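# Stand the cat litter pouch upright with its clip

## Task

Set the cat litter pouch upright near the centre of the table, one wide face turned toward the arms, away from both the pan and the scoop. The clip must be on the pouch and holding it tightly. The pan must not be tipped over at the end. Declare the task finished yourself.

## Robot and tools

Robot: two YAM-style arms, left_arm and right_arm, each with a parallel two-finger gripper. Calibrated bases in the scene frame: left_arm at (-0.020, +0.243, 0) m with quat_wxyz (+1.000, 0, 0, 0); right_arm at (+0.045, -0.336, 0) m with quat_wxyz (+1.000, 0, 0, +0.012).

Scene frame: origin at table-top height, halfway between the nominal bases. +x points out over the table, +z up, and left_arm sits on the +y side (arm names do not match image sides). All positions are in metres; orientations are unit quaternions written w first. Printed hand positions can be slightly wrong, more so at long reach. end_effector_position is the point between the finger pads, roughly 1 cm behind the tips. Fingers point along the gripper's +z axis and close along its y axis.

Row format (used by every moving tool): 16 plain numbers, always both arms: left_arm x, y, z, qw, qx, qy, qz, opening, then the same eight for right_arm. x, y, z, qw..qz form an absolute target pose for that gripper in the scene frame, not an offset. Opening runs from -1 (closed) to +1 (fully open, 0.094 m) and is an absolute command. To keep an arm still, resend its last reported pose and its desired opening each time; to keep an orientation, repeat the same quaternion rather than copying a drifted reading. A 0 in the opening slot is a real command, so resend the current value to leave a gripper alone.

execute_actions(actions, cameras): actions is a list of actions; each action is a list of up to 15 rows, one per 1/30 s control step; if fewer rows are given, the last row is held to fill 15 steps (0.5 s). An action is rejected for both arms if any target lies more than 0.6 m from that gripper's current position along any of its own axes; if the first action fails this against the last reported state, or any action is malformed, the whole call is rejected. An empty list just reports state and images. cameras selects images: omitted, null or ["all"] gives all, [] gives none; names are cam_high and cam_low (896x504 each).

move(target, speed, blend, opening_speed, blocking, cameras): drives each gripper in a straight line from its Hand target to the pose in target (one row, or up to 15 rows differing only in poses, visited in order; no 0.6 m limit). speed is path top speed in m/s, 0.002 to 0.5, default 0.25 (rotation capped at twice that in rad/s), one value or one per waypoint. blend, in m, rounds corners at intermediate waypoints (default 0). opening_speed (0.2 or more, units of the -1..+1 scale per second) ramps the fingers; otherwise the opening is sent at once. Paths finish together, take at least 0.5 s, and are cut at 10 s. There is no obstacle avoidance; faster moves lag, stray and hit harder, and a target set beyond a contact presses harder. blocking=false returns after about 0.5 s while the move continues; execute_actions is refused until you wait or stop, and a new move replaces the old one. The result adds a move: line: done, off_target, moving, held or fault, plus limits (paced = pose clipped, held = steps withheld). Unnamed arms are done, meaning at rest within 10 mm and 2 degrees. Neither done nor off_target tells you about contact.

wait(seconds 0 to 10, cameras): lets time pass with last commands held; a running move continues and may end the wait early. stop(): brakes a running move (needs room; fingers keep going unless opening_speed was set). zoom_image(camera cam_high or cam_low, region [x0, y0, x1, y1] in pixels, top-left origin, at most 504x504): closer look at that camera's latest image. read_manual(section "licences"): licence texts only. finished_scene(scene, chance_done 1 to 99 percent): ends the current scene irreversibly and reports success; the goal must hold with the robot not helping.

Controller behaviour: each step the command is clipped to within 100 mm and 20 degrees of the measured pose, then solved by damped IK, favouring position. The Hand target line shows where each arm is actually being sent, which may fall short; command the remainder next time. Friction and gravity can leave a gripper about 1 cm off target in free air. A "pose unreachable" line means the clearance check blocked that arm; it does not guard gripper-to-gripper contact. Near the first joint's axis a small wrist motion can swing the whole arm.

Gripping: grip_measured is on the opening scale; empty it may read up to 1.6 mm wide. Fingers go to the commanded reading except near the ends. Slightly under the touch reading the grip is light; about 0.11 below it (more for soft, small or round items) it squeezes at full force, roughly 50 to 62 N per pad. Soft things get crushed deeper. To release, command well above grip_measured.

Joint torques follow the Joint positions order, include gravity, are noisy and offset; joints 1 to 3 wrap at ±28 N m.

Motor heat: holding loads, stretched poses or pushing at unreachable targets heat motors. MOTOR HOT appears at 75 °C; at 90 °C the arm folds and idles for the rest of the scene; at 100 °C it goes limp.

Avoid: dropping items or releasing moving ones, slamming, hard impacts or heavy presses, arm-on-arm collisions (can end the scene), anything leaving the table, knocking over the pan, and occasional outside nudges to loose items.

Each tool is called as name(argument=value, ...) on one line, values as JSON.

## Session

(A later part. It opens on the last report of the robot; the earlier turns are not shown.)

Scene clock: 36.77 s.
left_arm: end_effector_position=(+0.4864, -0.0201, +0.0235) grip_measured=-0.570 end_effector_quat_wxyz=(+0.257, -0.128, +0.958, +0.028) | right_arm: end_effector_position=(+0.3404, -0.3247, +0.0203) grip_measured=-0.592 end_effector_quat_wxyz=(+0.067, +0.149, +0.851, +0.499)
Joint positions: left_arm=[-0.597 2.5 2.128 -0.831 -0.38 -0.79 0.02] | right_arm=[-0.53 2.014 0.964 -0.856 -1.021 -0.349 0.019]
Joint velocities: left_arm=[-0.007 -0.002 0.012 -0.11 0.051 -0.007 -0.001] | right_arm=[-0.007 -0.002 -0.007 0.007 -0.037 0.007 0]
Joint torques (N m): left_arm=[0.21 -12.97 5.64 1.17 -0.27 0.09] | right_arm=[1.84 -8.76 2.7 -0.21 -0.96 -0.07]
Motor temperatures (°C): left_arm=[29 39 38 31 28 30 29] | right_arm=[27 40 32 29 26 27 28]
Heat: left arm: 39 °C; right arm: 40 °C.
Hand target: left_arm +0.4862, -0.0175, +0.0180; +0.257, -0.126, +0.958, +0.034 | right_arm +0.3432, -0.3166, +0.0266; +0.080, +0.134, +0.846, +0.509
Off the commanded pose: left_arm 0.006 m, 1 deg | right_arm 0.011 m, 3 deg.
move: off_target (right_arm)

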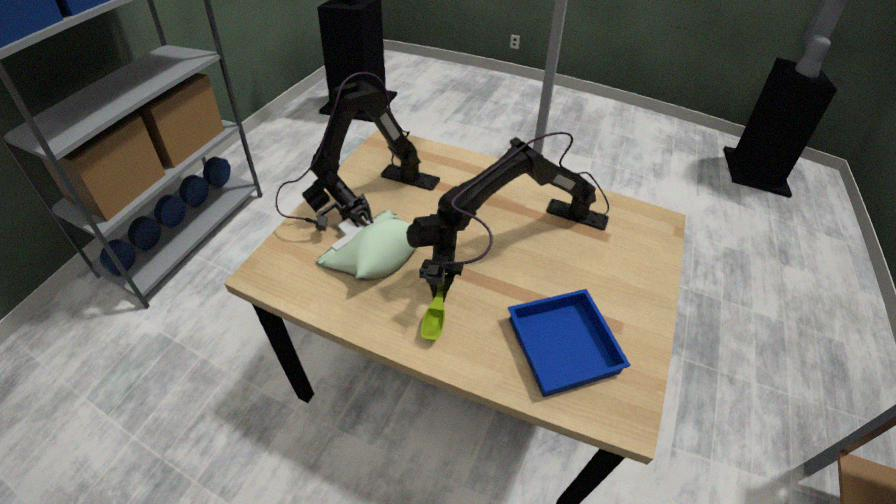

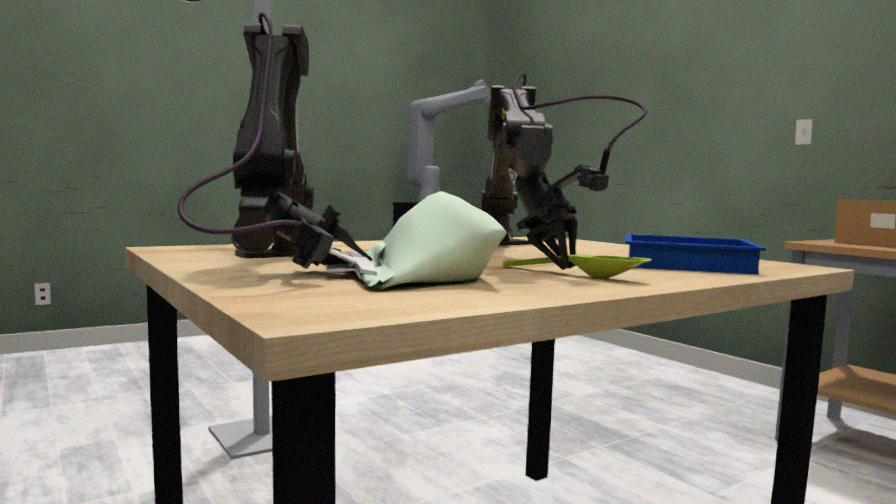

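move(target=[0.487, -0.018, 0.014, 0.2566, -0.1261, 0.9577, 0.0338, -0.5, 0.3435, -0.3165, 0.0285, 0.0806, 0.1341, 0.8466, 0.5087, -0.9], speed=0.05, opening_speed=0.4, cameras=["cam_high","cam_low"])

zoom_image(camera="cam_high", region=[315, 195, 405, 265])

zoom_image(camera="cam_low", region=[305, 225, 405, 295])

zoom_image(camera="cam_low", region=[460, 170, 660, 290])

Scene clock: 38.00 s.
left_arm: end_effector_position=(+0.4879, -0.0211, +0.0242) grip_measured=-0.501 end_effector_quat_wxyz=(+0.260, -0.129, +0.957, +0.025) | right_arm: end_effector_position=(+0.3405, -0.3247, +0.0203) grip_measured=-0.650 end_effector_quat_wxyz=(+0.067, +0.149, +0.851, +0.499)
Joint positions: left_arm=[-0.597 2.5 2.128 -0.823 -0.38 -0.79 0.023] | right_arm=[-0.53 2.014 0.964 -0.856 -1.021 -0.348 0.016]
Joint velocities: left_arm=[-0.002 0.012 -0.007 -0.022 0.022 0.007 0] | right_arm=[0.002 -0.002 -0.007 -0.037 0.037 0.007 0.001]
Joint torques (N m): left_arm=[0.05 -12.41 5.6 1.19 -0.33 0.07] | right_arm=[1.73 -9.36 2.92 -0.29 -0.98 -0.14]
Motor temperatures (°C): left_arm=[29 39 37 31 28 30 29] | right_arm=[27 40 32 29 27 27 28]
Heat: left arm: 39 °C; right arm: 40 °C.
Hand target: left_arm +0.4868, -0.0179, +0.0141; +0.256, -0.126, +0.958, +0.034 | right_arm +0.3433, -0.3167, +0.0285; +0.080, +0.134, +0.846, +0.509
Off the commanded pose: left_arm 0.011 m, 1 deg | right_arm 0.012 m, 3 deg.
move: off_target (left_arm, right_arm)

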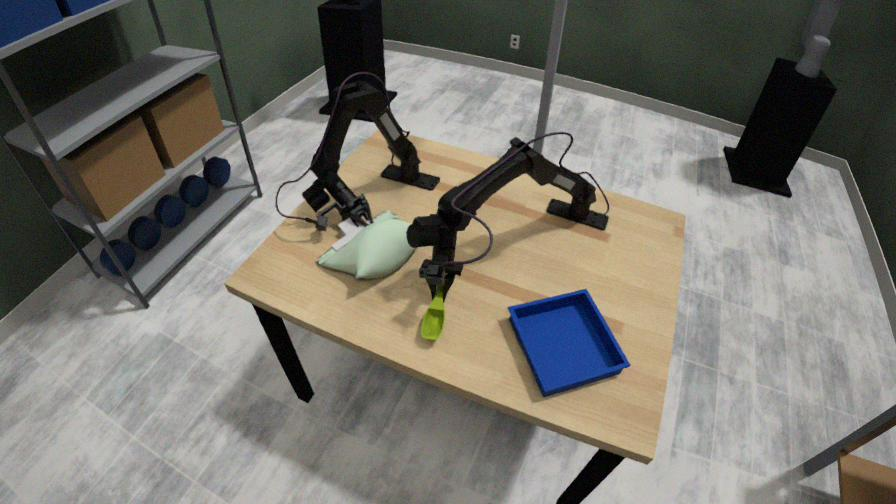

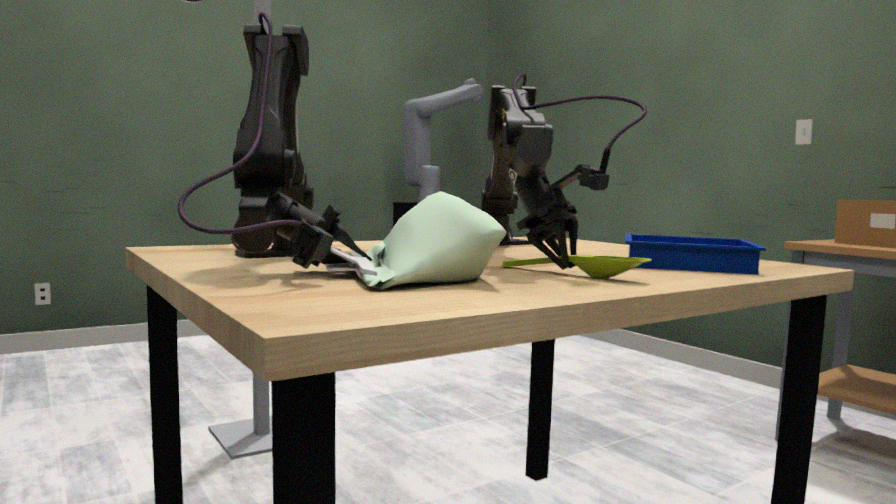

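Scaled by 5.600.

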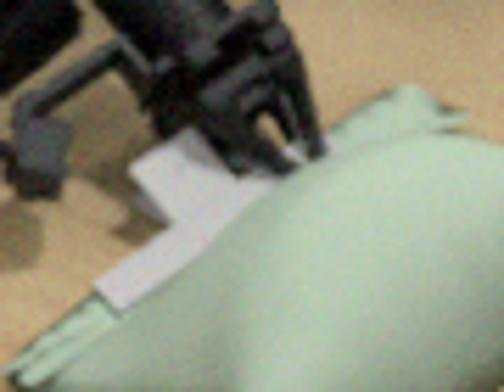

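Scaled by 5.040.

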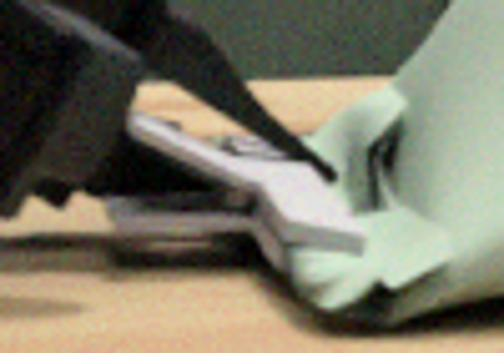

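Scaled by 2.520.

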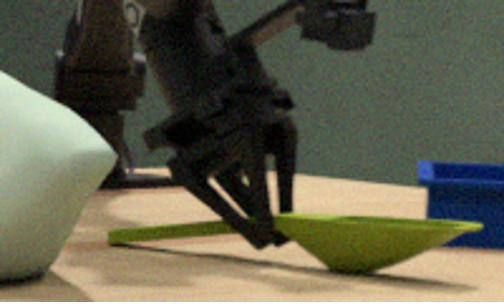

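execute_actions(actions=[])

Scene clock: 38.80 s.
left_arm: end_effector_position=(+0.4880, -0.0212, +0.0243) grip_measured=-0.501 end_effector_quat_wxyz=(+0.260, -0.128, +0.957, +0.025) | right_arm: end_effector_position=(+0.3405, -0.3247, +0.0203) grip_measured=-0.650 end_effector_quat_wxyz=(+0.067, +0.149, +0.851, +0.499)
Joint positions: left_arm=[-0.597 2.5 2.128 -0.822 -0.38 -0.79 0.023] | right_arm=[-0.53 2.014 0.964 -0.856 -1.021 -0.348 0.016]
Joint velocities: left_arm=[0.022 0.012 -0.012 -0.022 -0.081 -0.007 -0.001] | right_arm=[-0.007 -0.002 -0.012 -0.037 0.007 0.022 0.003]
Joint torques (N m): left_arm=[-0.01 -12.42 5.74 1.16 -0.32 0.09] | right_arm=[1.83 -9.51 2.91 -0.28 -0.96 -0.13]
Motor temperatures (°C): left_arm=[29 40 37 31 28 30 29] | right_arm=[27 40 32 29 27 27 28]
Heat: left arm: 40 °C; right arm: 40 °C.
Hand target: left_arm +0.4868, -0.0179, +0.0141; +0.256, -0.126, +0.958, +0.034 | right_arm +0.3433, -0.3167, +0.0285; +0.080, +0.134, +0.846, +0.509
Tool commands: left_gripper/opening=-0.5 right_gripper/opening=-0.9
Off the commanded pose: left_arm 0.011 m, 1 deg | right_arm 0.012 m, 3 deg.

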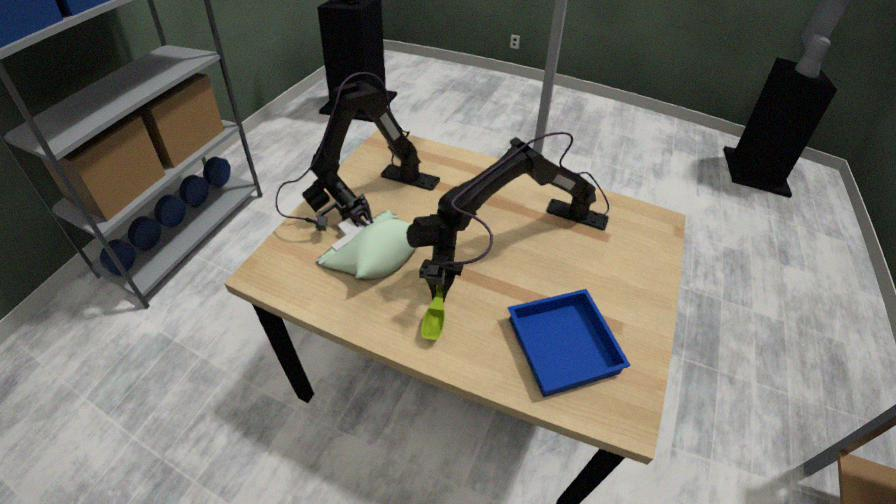

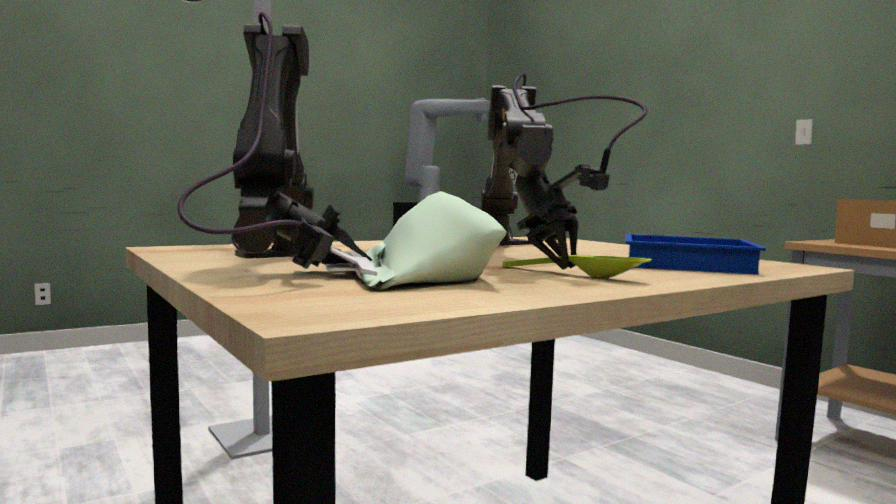

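move(target=[0.487,-0.018,0.014, 0.2566,-0.1261,0.9577,0.0338, -0.2, 0.3435,-0.3165,0.0285, 0.0806,0.1341,0.8466,0.5087, -0.9], speed=0.05, opening_speed=0.8)

move(target=[[0.456,-0.026,0.070, 0.2566,-0.1261,0.9577,0.0338, -0.2, 0.3435,-0.3165,0.0285, 0.0806,0.1341,0.8466,0.5087, -0.9],[0.40,0.02,0.20, 0.2566,-0.1261,0.9577,0.0338, -0.2, 0.3435,-0.3165,0.0285, 0.0806,0.1341,0.8466,0.5087, -0.9]], speed=[0.06, 0.15], blend=[0.02, 0])

Scene clock: 39.83 s.
left_arm: end_effector_position=(+0.4881, -0.0212, +0.0243) grip_measured=-0.201 end_effector_quat_wxyz=(+0.260, -0.128, +0.957, +0.025) | right_arm: end_effector_position=(+0.3405, -0.3247, +0.0203) grip_measured=-0.650 end_effector_quat_wxyz=(+0.067, +0.149, +0.851, +0.499)
Joint positions: left_arm=[-0.597 2.5 2.128 -0.822 -0.38 -0.79 0.038] | right_arm=[-0.53 2.014 0.964 -0.856 -1.021 -0.348 0.016]
Joint velocities: left_arm=[-0.007 -0.002 -0.002 -0.007 0.037 0.037 0] | right_arm=[-0.002 0.007 -0.022 -0.081 0.022 -0.022 -0.001]
Joint torques (N m): left_arm=[-0.02 -12.52 5.59 1.23 -0.34 0.09] | right_arm=[1.84 -9.51 2.67 -0.29 -1 -0.13]
Motor temperatures (°C): left_arm=[29 40 37 31 28 30 29] | right_arm=[27 41 32 29 27 27 28]
Heat: left arm: 40 °C; right arm: 41 °C.
Hand target: left_arm +0.4868, -0.0179, +0.0142; +0.257, -0.126, +0.958, +0.034 | right_arm +0.3432, -0.3167, +0.0285; +0.080, +0.134, +0.846, +0.509
Off the commanded pose: left_arm 0.011 m, 1 deg | right_arm 0.012 m, 3 deg.
move: off_target (left_arm, right_arm)

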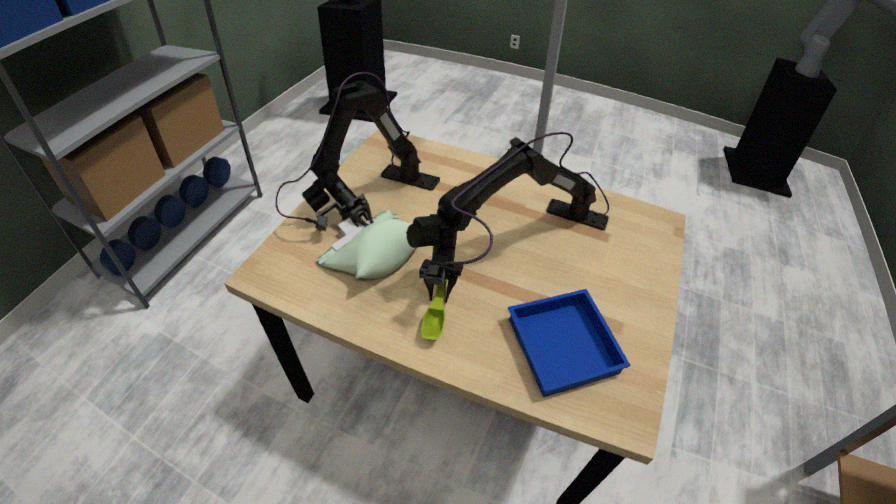

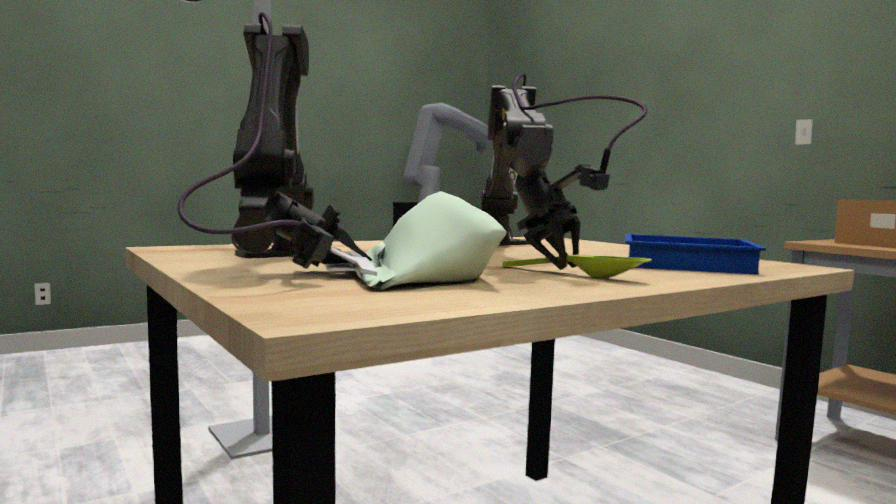

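Scene clock: 42.70 s.
left_arm: end_effector_position=(+0.4011, +0.0146, +0.1836) grip_measured=-0.201 end_effector_quat_wxyz=(+0.242, -0.121, +0.962, +0.038) | right_arm: end_effector_position=(+0.3405, -0.3247, +0.0203) grip_measured=-0.650 end_effector_quat_wxyz=(+0.067, +0.149, +0.851, +0.499)
Joint positions: left_arm=[-0.64 2.114 2.125 -1.266 -0.387 -0.827 0.038] | right_arm=[-0.53 2.014 0.964 -0.856 -1.021 -0.348 0.016]
Joint velocities: left_arm=[-0.012 -0.007 0.007 0.022 0.051 0.022 -0.001] | right_arm=[-0.002 -0.002 0.002 -0.007 -0.022 -0.022 -0.001]
Joint torques (N m): left_arm=[0.38 -12.53 8.25 0.89 -0.42 -0.03] | right_arm=[1.87 -9.31 2.7 -0.32 -0.96 -0.13]
Motor temperatures (°C): left_arm=[29 42 37 31 28 30 29] | right_arm=[27 41 32 29 27 27 28]
Heat: left arm: 42 °C; right arm: 41 °C.
Hand target: left_arm +0.4018, +0.0197, +0.2009; +0.257, -0.126, +0.958, +0.034 | right_arm +0.3432, -0.3167, +0.0285; +0.080, +0.134, +0.846, +0.509
Off the commanded pose: left_arm 0.017 m, 2 deg | right_arm 0.012 m, 3 deg.
move: off_target (left_arm, right_arm)

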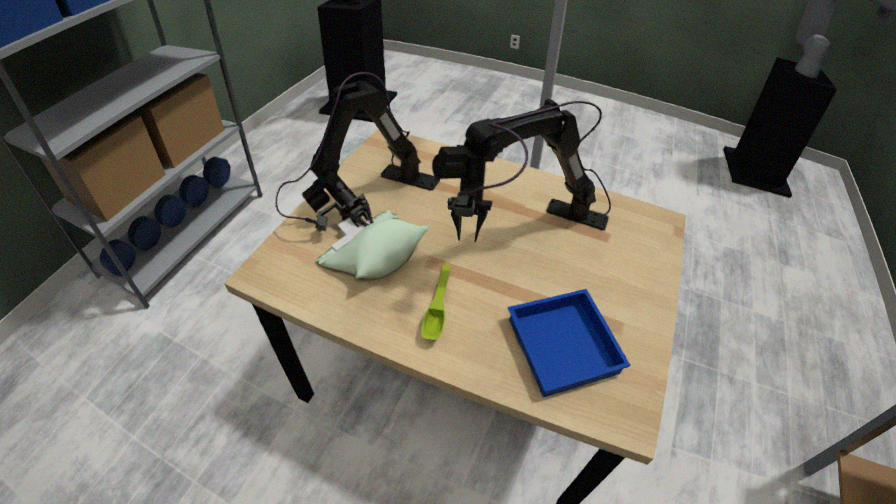

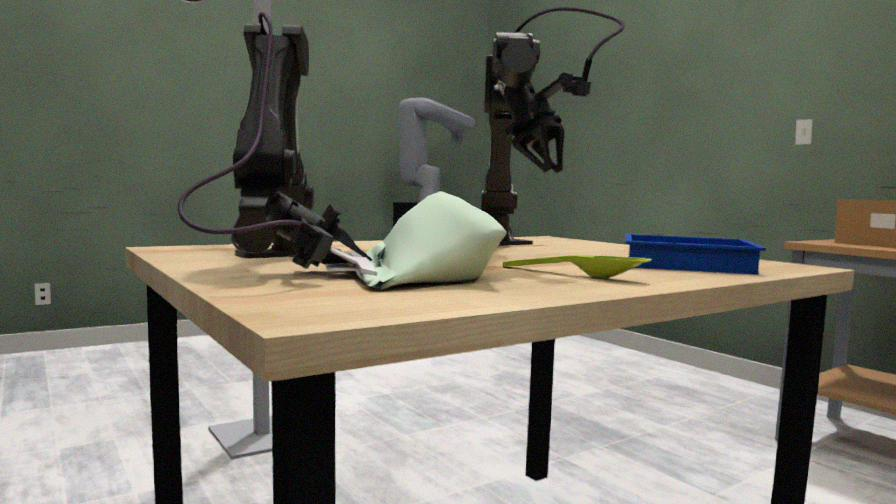

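move(target=[0.18,0.33,0.20, 0.2566,-0.1261,0.9577,0.0338, -0.2, 0.348,-0.304,0.10, 0.0661,0.1418,0.8952,0.4174, -0.9], speed=0.15)

Scene clock: 47.10 s.
left_arm: end_effector_position=(+0.1884, +0.3311, +0.2063) grip_measured=-0.201 end_effector_quat_wxyz=(+0.266, -0.129, +0.955, +0.024) | right_arm: end_effector_position=(+0.3450, -0.3091, +0.0771) grip_measured=-0.659 end_effector_quat_wxyz=(+0.048, +0.159, +0.900, +0.403)
Joint positions: left_arm=[0.513 0.944 1.058 -1.162 0.147 0.205 0.038] | right_arm=[-0.391 1.725 1.021 -0.948 -0.832 -0.054 0.016]
Joint velocities: left_arm=[0.022 -0.002 -0.007 -0.007 0.022 -0.095 -0.001] | right_arm=[0.002 0.002 -0.002 0.066 0.037 0.022 0]
Joint torques (N m): left_arm=[0.47 -0.77 6.04 1.25 0.18 0.04] | right_arm=[0.68 -9.62 7.83 -0.47 -1.03 -0.26]
Motor temperatures (°C): left_arm=[29 40 37 31 28 30 29] | right_arm=[27 41 33 29 27 27 28]
Heat: left arm: 40 °C; right arm: 41 °C.
Hand target: left_arm +0.1851, +0.3285, +0.2033; +0.261, -0.129, +0.956, +0.018 | right_arm +0.3479, -0.3028, +0.1001; +0.065, +0.141, +0.895, +0.419
Off the commanded pose: left_arm 0.011 m, 2 deg | right_arm 0.024 m, 3 deg.
move: off_target (left_arm, right_arm)

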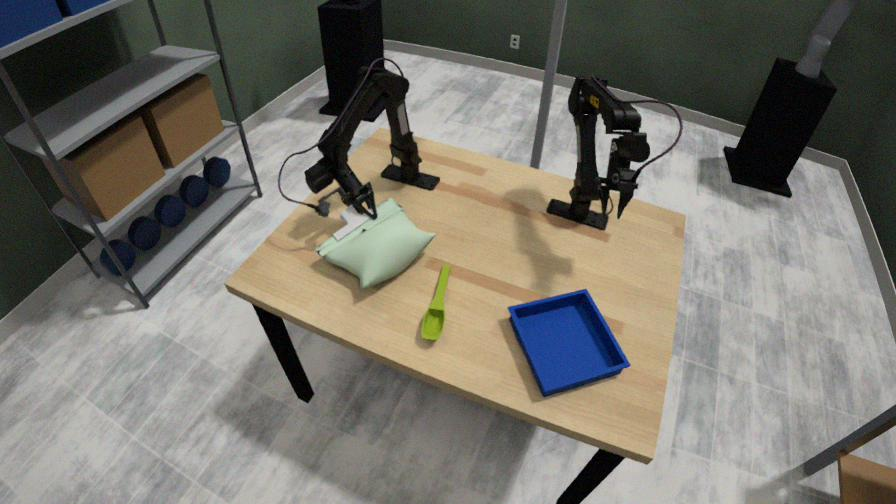

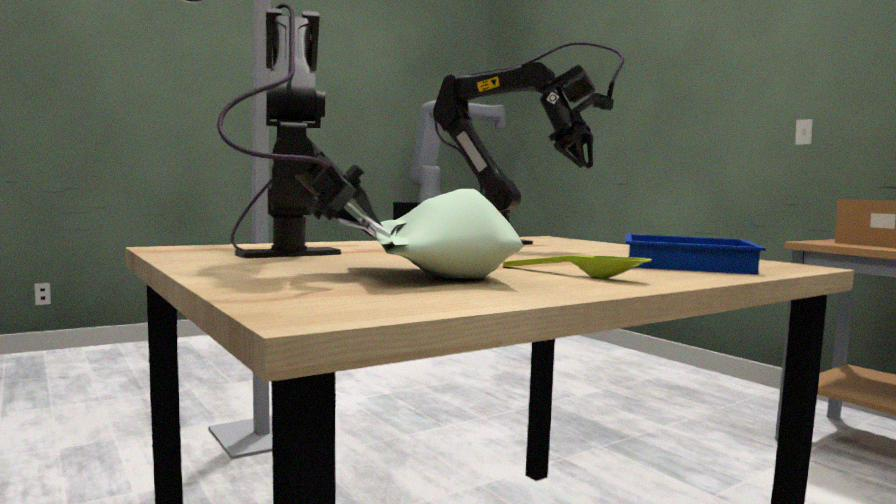

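zoom_image(camera="cam_low", region=[280, 150, 560, 310])

zoom_image(camera="cam_high", region=[290, 150, 490, 350])

Scaled by 1.800.

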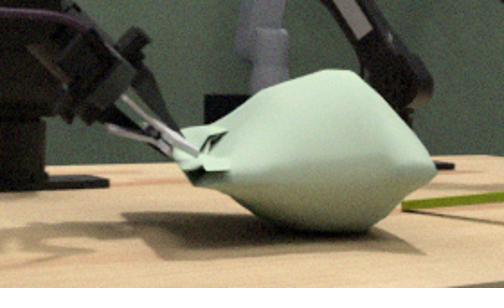

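Scaled by 2.520.

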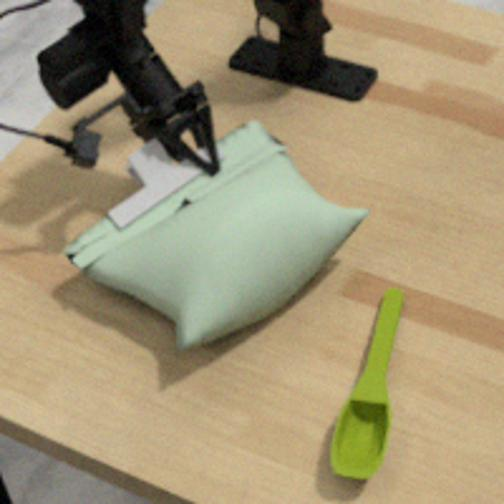

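move(target=[0.1851,0.3285,0.2033, 0.261,-0.129,0.956,0.018, -0.2, 0.351,-0.295,0.165, 0.09393,0.13213,0.92955,0.33107, -0.9], speed=0.06)

Scene clock: 49.70 s.
left_arm: end_effector_position=(+0.1882, +0.3309, +0.2061) grip_measured=-0.201 end_effector_quat_wxyz=(+0.266, -0.129, +0.955, +0.024) | right_arm: end_effector_position=(+0.3400, -0.2949, +0.1380) grip_measured=-0.663 end_effector_quat_wxyz=(+0.048, +0.152, +0.932, +0.325)
Joint positions: left_arm=[0.513 0.944 1.058 -1.163 0.147 0.206 0.038] | right_arm=[-0.27 1.556 1.178 -1.142 -0.669 0.094 0.016]
Joint velocities: left_arm=[-0.007 -0.007 0.007 0.022 0.037 0.037 -0.001] | right_arm=[-0.007 -0.007 -0.017 0.022 -0.051 -0.022 0.001]
Joint torques (N m): left_arm=[0.43 -0.81 6.11 1.26 0.2 0.08] | right_arm=[-0.06 -9.14 9.96 0.17 -0.69 -0.12]
Motor temperatures (°C): left_arm=[29 38 37 32 28 30 28] | right_arm=[27 41 33 29 27 27 29]
Heat: left arm: 38 °C; right arm: 41 °C.
Hand target: left_arm +0.1851, +0.3285, +0.2035; +0.261, -0.129, +0.956, +0.018 | right_arm +0.3493, -0.2937, +0.1654; +0.093, +0.130, +0.930, +0.332
Off the commanded pose: left_arm 0.005 m, 1 deg | right_arm 0.029 m, 6 deg.
move: off_target (right_arm)

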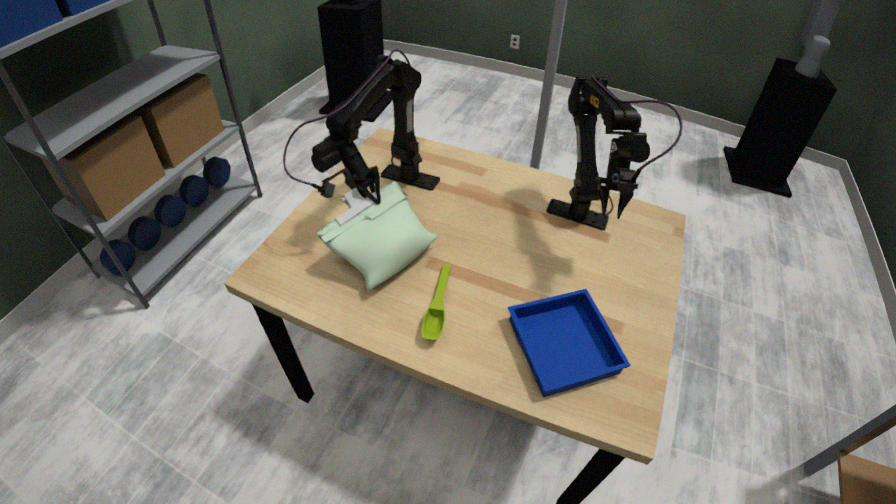

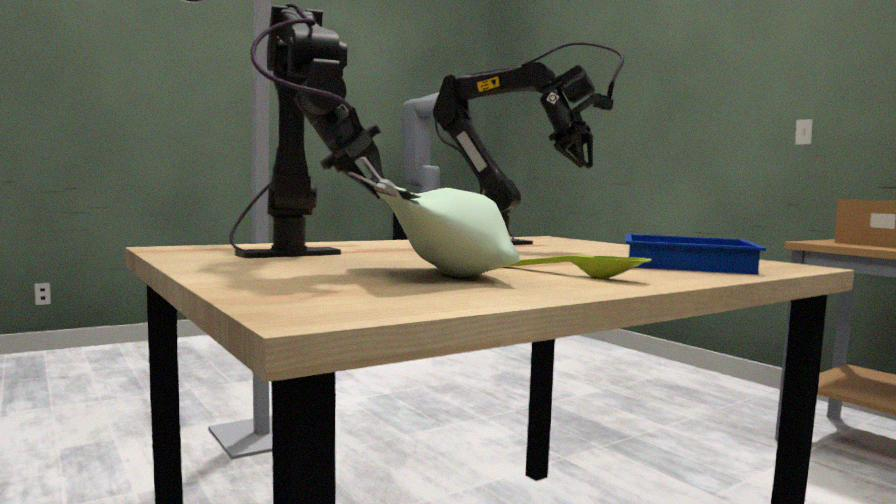

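move(target=[0.1851,0.3285,0.2033, 0.261,-0.129,0.956,0.018, -0.2, 0.360,-0.268,0.207, 0.10695,0.1329,0.95449,0.24443, -0.9], speed=0.06)

Scene clock: 51.93 s.
left_arm: end_effector_position=(+0.1881, +0.3309, +0.2061) grip_measured=-0.201 end_effector_quat_wxyz=(+0.266, -0.129, +0.955, +0.024) | right_arm: end_effector_position=(+0.3431, -0.2681, +0.1759) grip_measured=-0.664 end_effector_quat_wxyz=(+0.044, +0.149, +0.959, +0.235)
Joint positions: left_arm=[0.513 0.944 1.058 -1.163 0.147 0.206 0.038] | right_arm=[-0.066 1.53 1.372 -1.261 -0.461 0.301 0.016]
Joint velocities: left_arm=[-0.012 0.007 0.002 0.007 -0.051 -0.051 0] | right_arm=[-0.002 0.007 -0.017 0.022 0.007 0.022 0]
Joint torques (N m): left_arm=[0.62 -0.79 6.01 1.23 0.19 0.04] | right_arm=[-0.1 -9.05 11.06 0.64 -0.45 -0.06]
Motor temperatures (°C): left_arm=[29 37 37 32 28 30 28] | right_arm=[27 41 34 29 27 27 29]
Heat: left arm: 37 °C; right arm: 41 °C.
Hand target: left_arm +0.1851, +0.3285, +0.2035; +0.261, -0.129, +0.956, +0.018 | right_arm +0.3573, -0.2670, +0.2077; +0.105, +0.131, +0.955, +0.246
Off the commanded pose: left_arm 0.005 m, 1 deg | right_arm 0.035 m, 8 deg.
move: off_target (right_arm)

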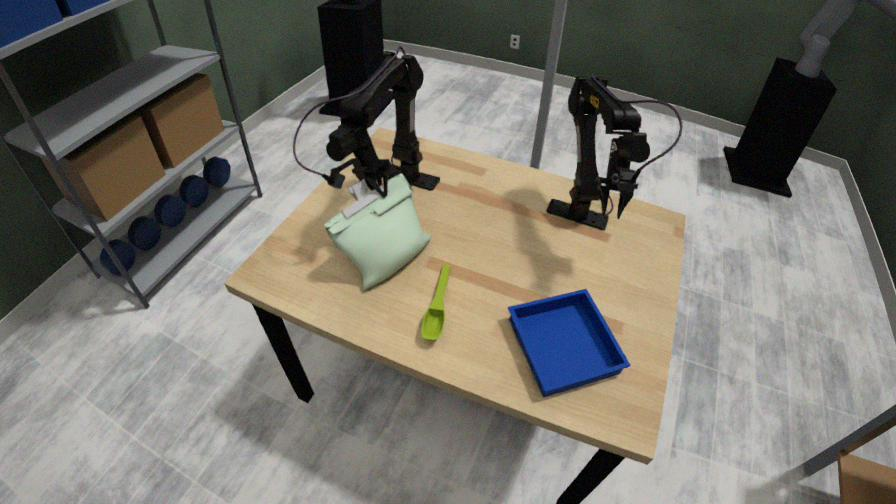

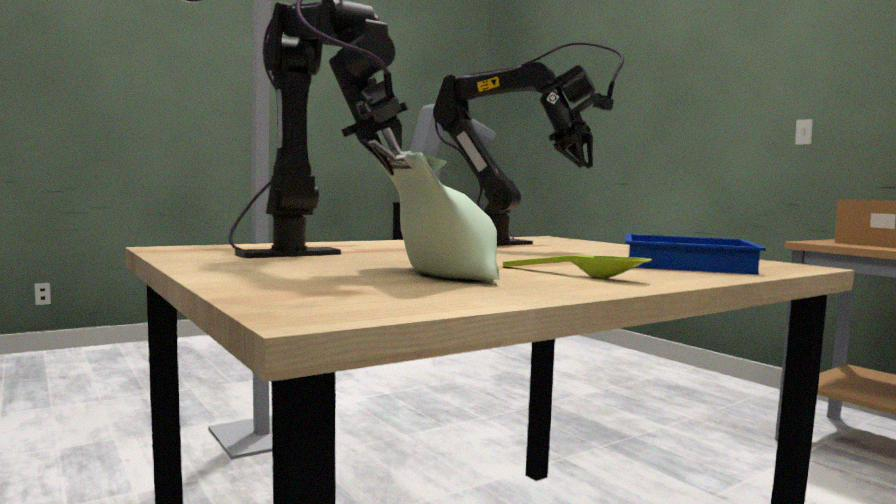

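zoom_image(camera="cam_low", region=[320, 120, 560, 300])

zoom_image(camera="cam_high", region=[290, 130, 490, 330])

Scaled by 2.100.

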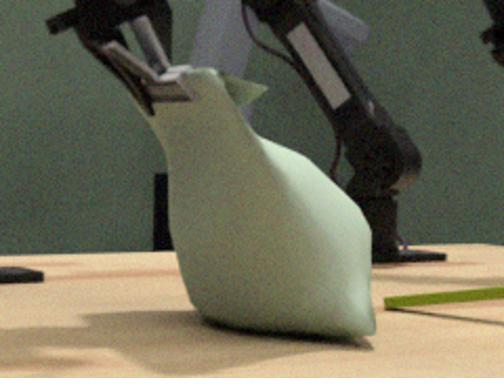

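Scaled by 2.520.

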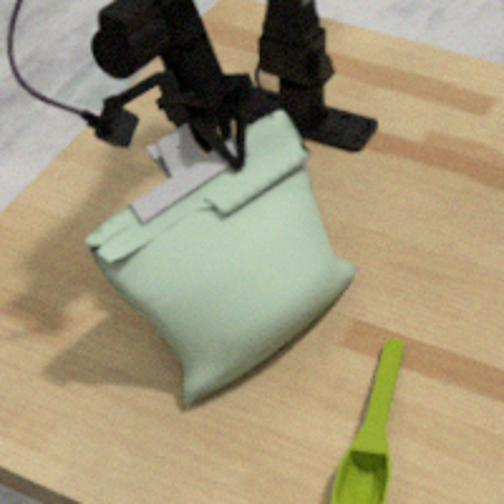

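move(target=[0.1851,0.3285,0.2033, 0.261,-0.129,0.956,0.018, -0.2, 0.372,-0.221,0.245, 0.11188,0.13856,0.97136,0.15743, -0.9], speed=0.06)

Scene clock: 56.77 s.
left_arm: end_effector_position=(+0.1881, +0.3308, +0.2060) grip_measured=-0.201 end_effector_quat_wxyz=(+0.265, -0.129, +0.955, +0.024) | right_arm: end_effector_position=(+0.3448, -0.2289, +0.2110) grip_measured=-0.726 end_effector_quat_wxyz=(+0.033, +0.154, +0.979, +0.128)
Joint positions: left_arm=[0.513 0.944 1.058 -1.163 0.147 0.206 0.038] | right_arm=[0.196 1.63 1.671 -1.455 -0.214 0.55 0.013]
Joint velocities: left_arm=[0.007 0.027 -0.017 0.007 -0.022 0.095 -0.001] | right_arm=[0.012 0.012 -0.002 0.051 0.022 -0.007 0]
Joint torques (N m): left_arm=[0.72 -0.72 6.02 1.26 0.22 0.03] | right_arm=[0.66 -8.68 12.55 1.02 -0.21 -0.09]
Motor temperatures (°C): left_arm=[29 35 36 32 28 30 28] | right_arm=[27 41 36 29 27 27 29]
Heat: left arm: 36 °C; right arm: 41 °C.
Hand target: left_arm +0.1851, +0.3285, +0.2035; +0.261, -0.129, +0.956, +0.018 | right_arm +0.3676, -0.2211, +0.2461; +0.109, +0.138, +0.972, +0.159
Off the commanded pose: left_arm 0.005 m, 1 deg | right_arm 0.044 m, 10 deg.
move: off_target (right_arm)

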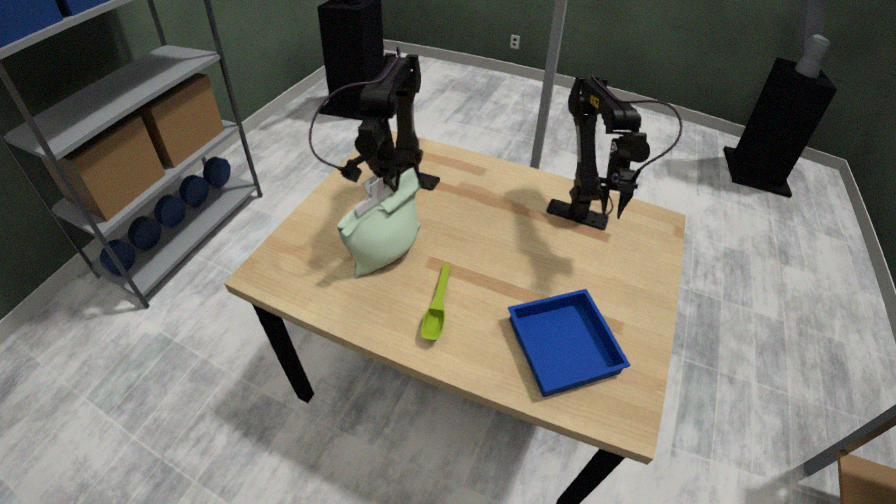

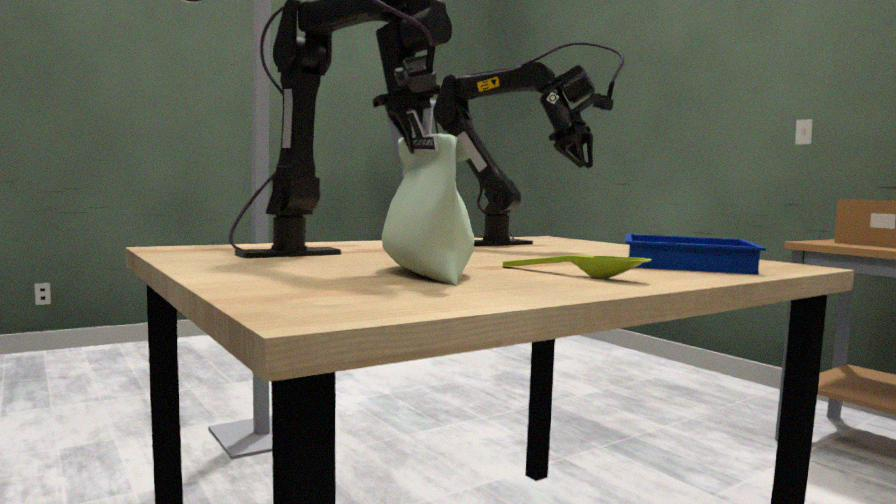

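zoom_image(camera="cam_low", region=[340, 90, 520, 300])

zoom_image(camera="cam_high", region=[310, 130, 460, 290])

Scaled by 2.400.

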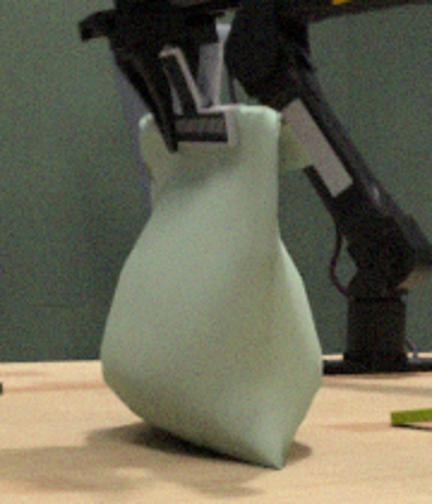

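Scaled by 3.150.

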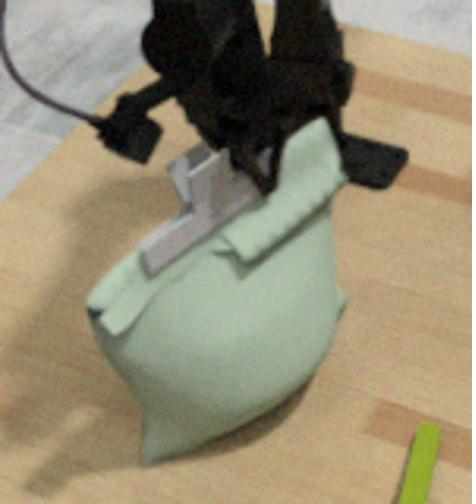

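move(target=[0.1851,0.3285,0.2033, 0.261,-0.129,0.956,0.018, -0.2, 0.335,-0.232,0.295, 0.14779,0.12945,0.96596,0.16836, -0.9], speed=0.05)

Scene clock: 59.63 s.
left_arm: end_effector_position=(+0.1880, +0.3308, +0.2060) grip_measured=-0.201 end_effector_quat_wxyz=(+0.265, -0.129, +0.955, +0.024) | right_arm: end_effector_position=(+0.3140, -0.2371, +0.2491) grip_measured=-0.726 end_effector_quat_wxyz=(+0.044, +0.153, +0.979, +0.128)
Joint positions: left_arm=[0.513 0.944 1.058 -1.164 0.147 0.206 0.038] | right_arm=[0.196 1.543 1.742 -1.592 -0.206 0.548 0.013]
Joint velocities: left_arm=[-0.012 0.007 0.002 -0.022 -0.081 -0.037 0] | right_arm=[-0.002 0.002 0.002 -0.022 -0.022 -0.022 0]
Joint torques (N m): left_arm=[0.47 -0.79 6.08 1.24 0.18 0.02] | right_arm=[-0.25 -10.67 12.22 1.2 -0.22 -0.3]
Motor temperatures (°C): left_arm=[29 34 36 32 28 30 28] | right_arm=[27 41 38 30 27 27 29]
Heat: left arm: 36 °C; right arm: 41 °C.
Hand target: left_arm +0.1851, +0.3285, +0.2034; +0.261, -0.129, +0.956, +0.018 | right_arm +0.3299, -0.2330, +0.2959; +0.148, +0.128, +0.966, +0.167
Off the commanded pose: left_arm 0.005 m, 1 deg | right_arm 0.051 m, 13 deg.
joint read past its limit (right arm) — joint 4 (wrist pitch), lower limit.
move: off_target (right_arm)

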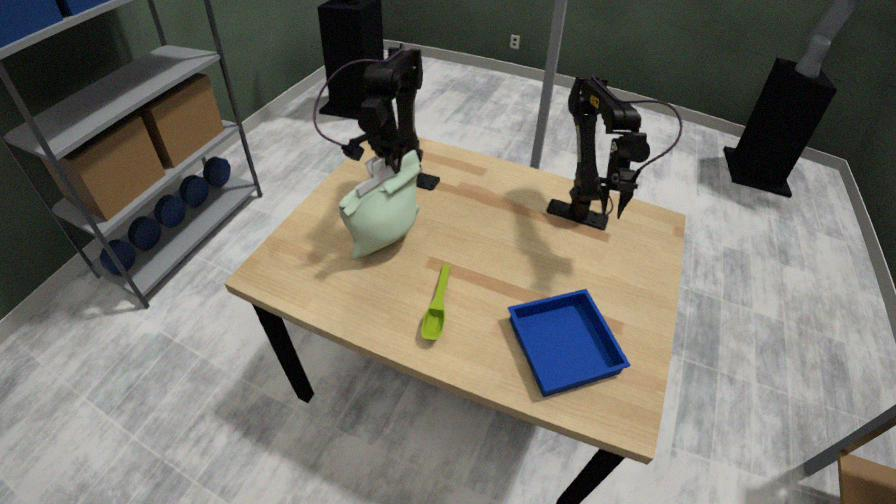

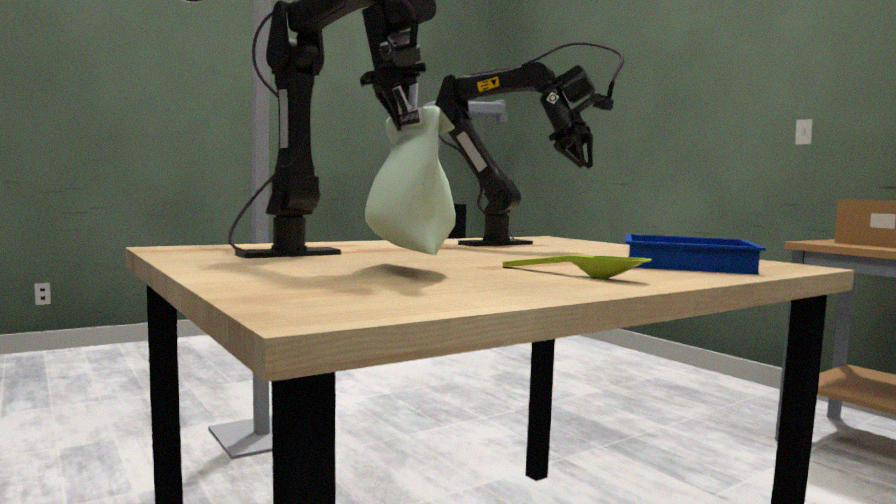

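move(target=[0.1851,0.3285,0.2033, 0.261,-0.129,0.956,0.018, -0.2, 0.306,-0.230,0.286, 0.25827,-0.2829,0.92355,0.01778, -0.9], speed=0.17)

Scene clock: 64.83 s.
left_arm: end_effector_position=(+0.1880, +0.3308, +0.2060) grip_measured=-0.201 end_effector_quat_wxyz=(+0.265, -0.129, +0.955, +0.024) | right_arm: end_effector_position=(+0.2718, -0.2440, +0.2530) grip_measured=-0.726 end_effector_quat_wxyz=(+0.130, -0.291, +0.948, +0.007)
Joint positions: left_arm=[0.513 0.944 1.058 -1.164 0.147 0.206 0.038] | right_arm=[0.364 1.332 1.578 -1.555 0.01 -0.21 0.013]
Joint velocities: left_arm=[0.007 -0.022 -0.002 -0.037 0.037 -0.066 0] | right_arm=[-0.007 0.007 0.012 -0.051 -0.066 -0.051 -0.001]
Joint torques (N m): left_arm=[0.5 -0.8 6.15 1.22 0.17 0.06] | right_arm=[0.03 -8.61 7.62 2.15 -0.07 -0.04]
Motor temperatures (°C): left_arm=[29 33 36 32 28 30 28] | right_arm=[27 41 38 32 27 27 29]
Heat: left arm: 36 °C; right arm: 41 °C.
Hand target: left_arm +0.1851, +0.3285, +0.2034; +0.261, -0.129, +0.956, +0.018 | right_arm +0.2987, -0.2320, +0.2916; +0.253, -0.285, +0.924, +0.019
Off the commanded pose: left_arm 0.005 m, 1 deg | right_arm 0.050 m, 15 deg.
move: off_target (right_arm)

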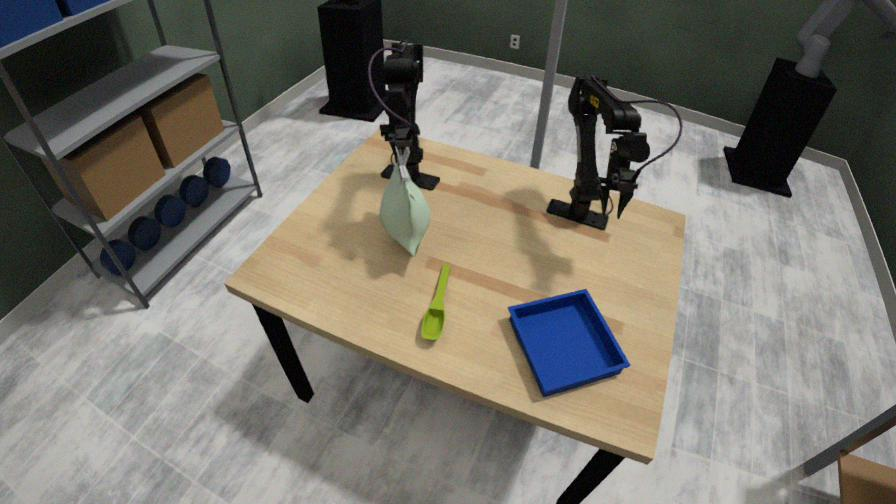

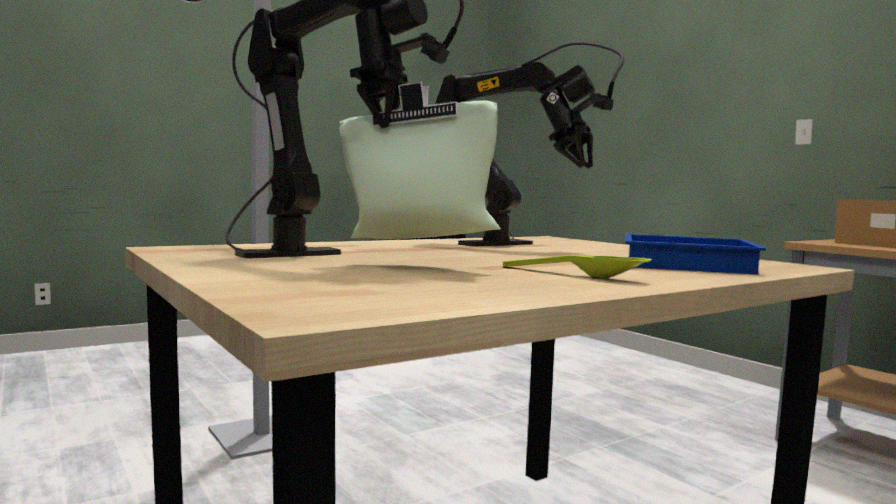

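move(target=[0.1851,0.3285,0.2033, 0.261,-0.129,0.956,0.018, -0.2, 0.273,-0.033,0.287, 0.26324,-0.6563,0.70555,0.04677, -0.9], speed=0.17)

Scene clock: 68.57 s.
left_arm: end_effector_position=(+0.1880, +0.3308, +0.2060) grip_measured=-0.201 end_effector_quat_wxyz=(+0.265, -0.129, +0.955, +0.024) | right_arm: end_effector_position=(+0.2518, -0.0749, +0.2395) grip_measured=-0.726 end_effector_quat_wxyz=(+0.137, -0.675, +0.725, +0.012)
Joint positions: left_arm=[0.513 0.944 1.058 -1.164 0.147 0.206 0.038] | right_arm=[0.884 1.617 1.768 -1.446 0.019 -0.595 0.013]
Joint velocities: left_arm=[0.012 0.007 -0.007 0.051 -0.007 0.007 0] | right_arm=[0.002 0.002 0.002 0.051 0.022 -0.007 0]
Joint torques (N m): left_arm=[0.27 -0.92 6.22 1.25 0.21 0.04] | right_arm=[0.43 -8.69 13.2 1.88 -0.45 0.12]
Motor temperatures (°C): left_arm=[29 32 36 32 28 30 28] | right_arm=[27 41 39 33 27 27 29]
Heat: left arm: 36 °C; right arm: 41 °C.
Hand target: left_arm +0.1851, +0.3285, +0.2034; +0.261, -0.129, +0.956, +0.018 | right_arm +0.2677, -0.0407, +0.2918; -0.258, +0.660, -0.704, -0.051
Off the commanded pose: left_arm 0.005 m, 1 deg | right_arm 0.067 m, 15 deg.
move: off_target (right_arm)

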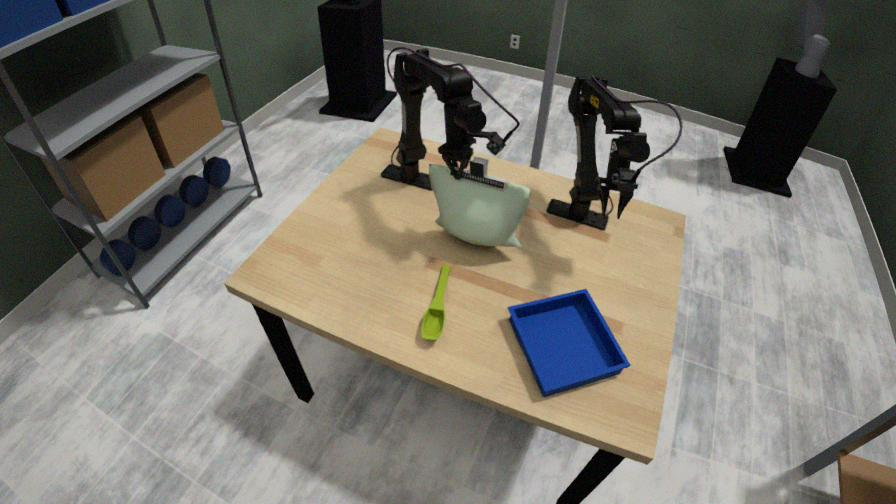

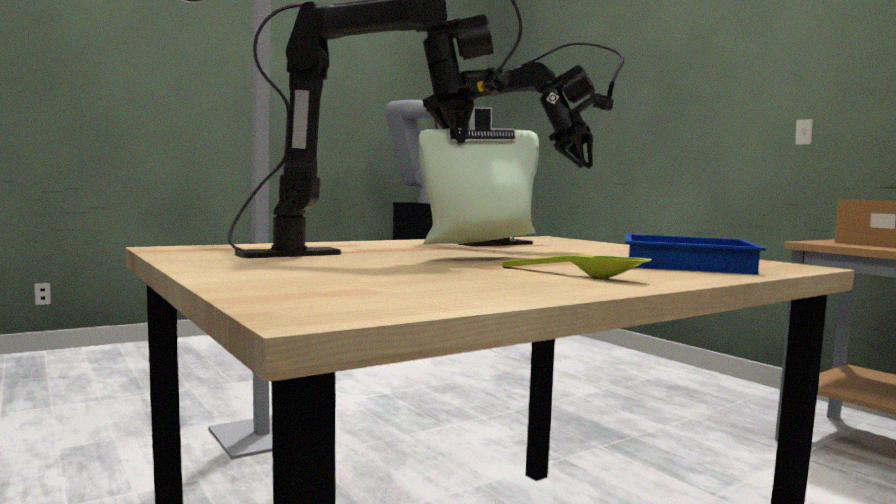

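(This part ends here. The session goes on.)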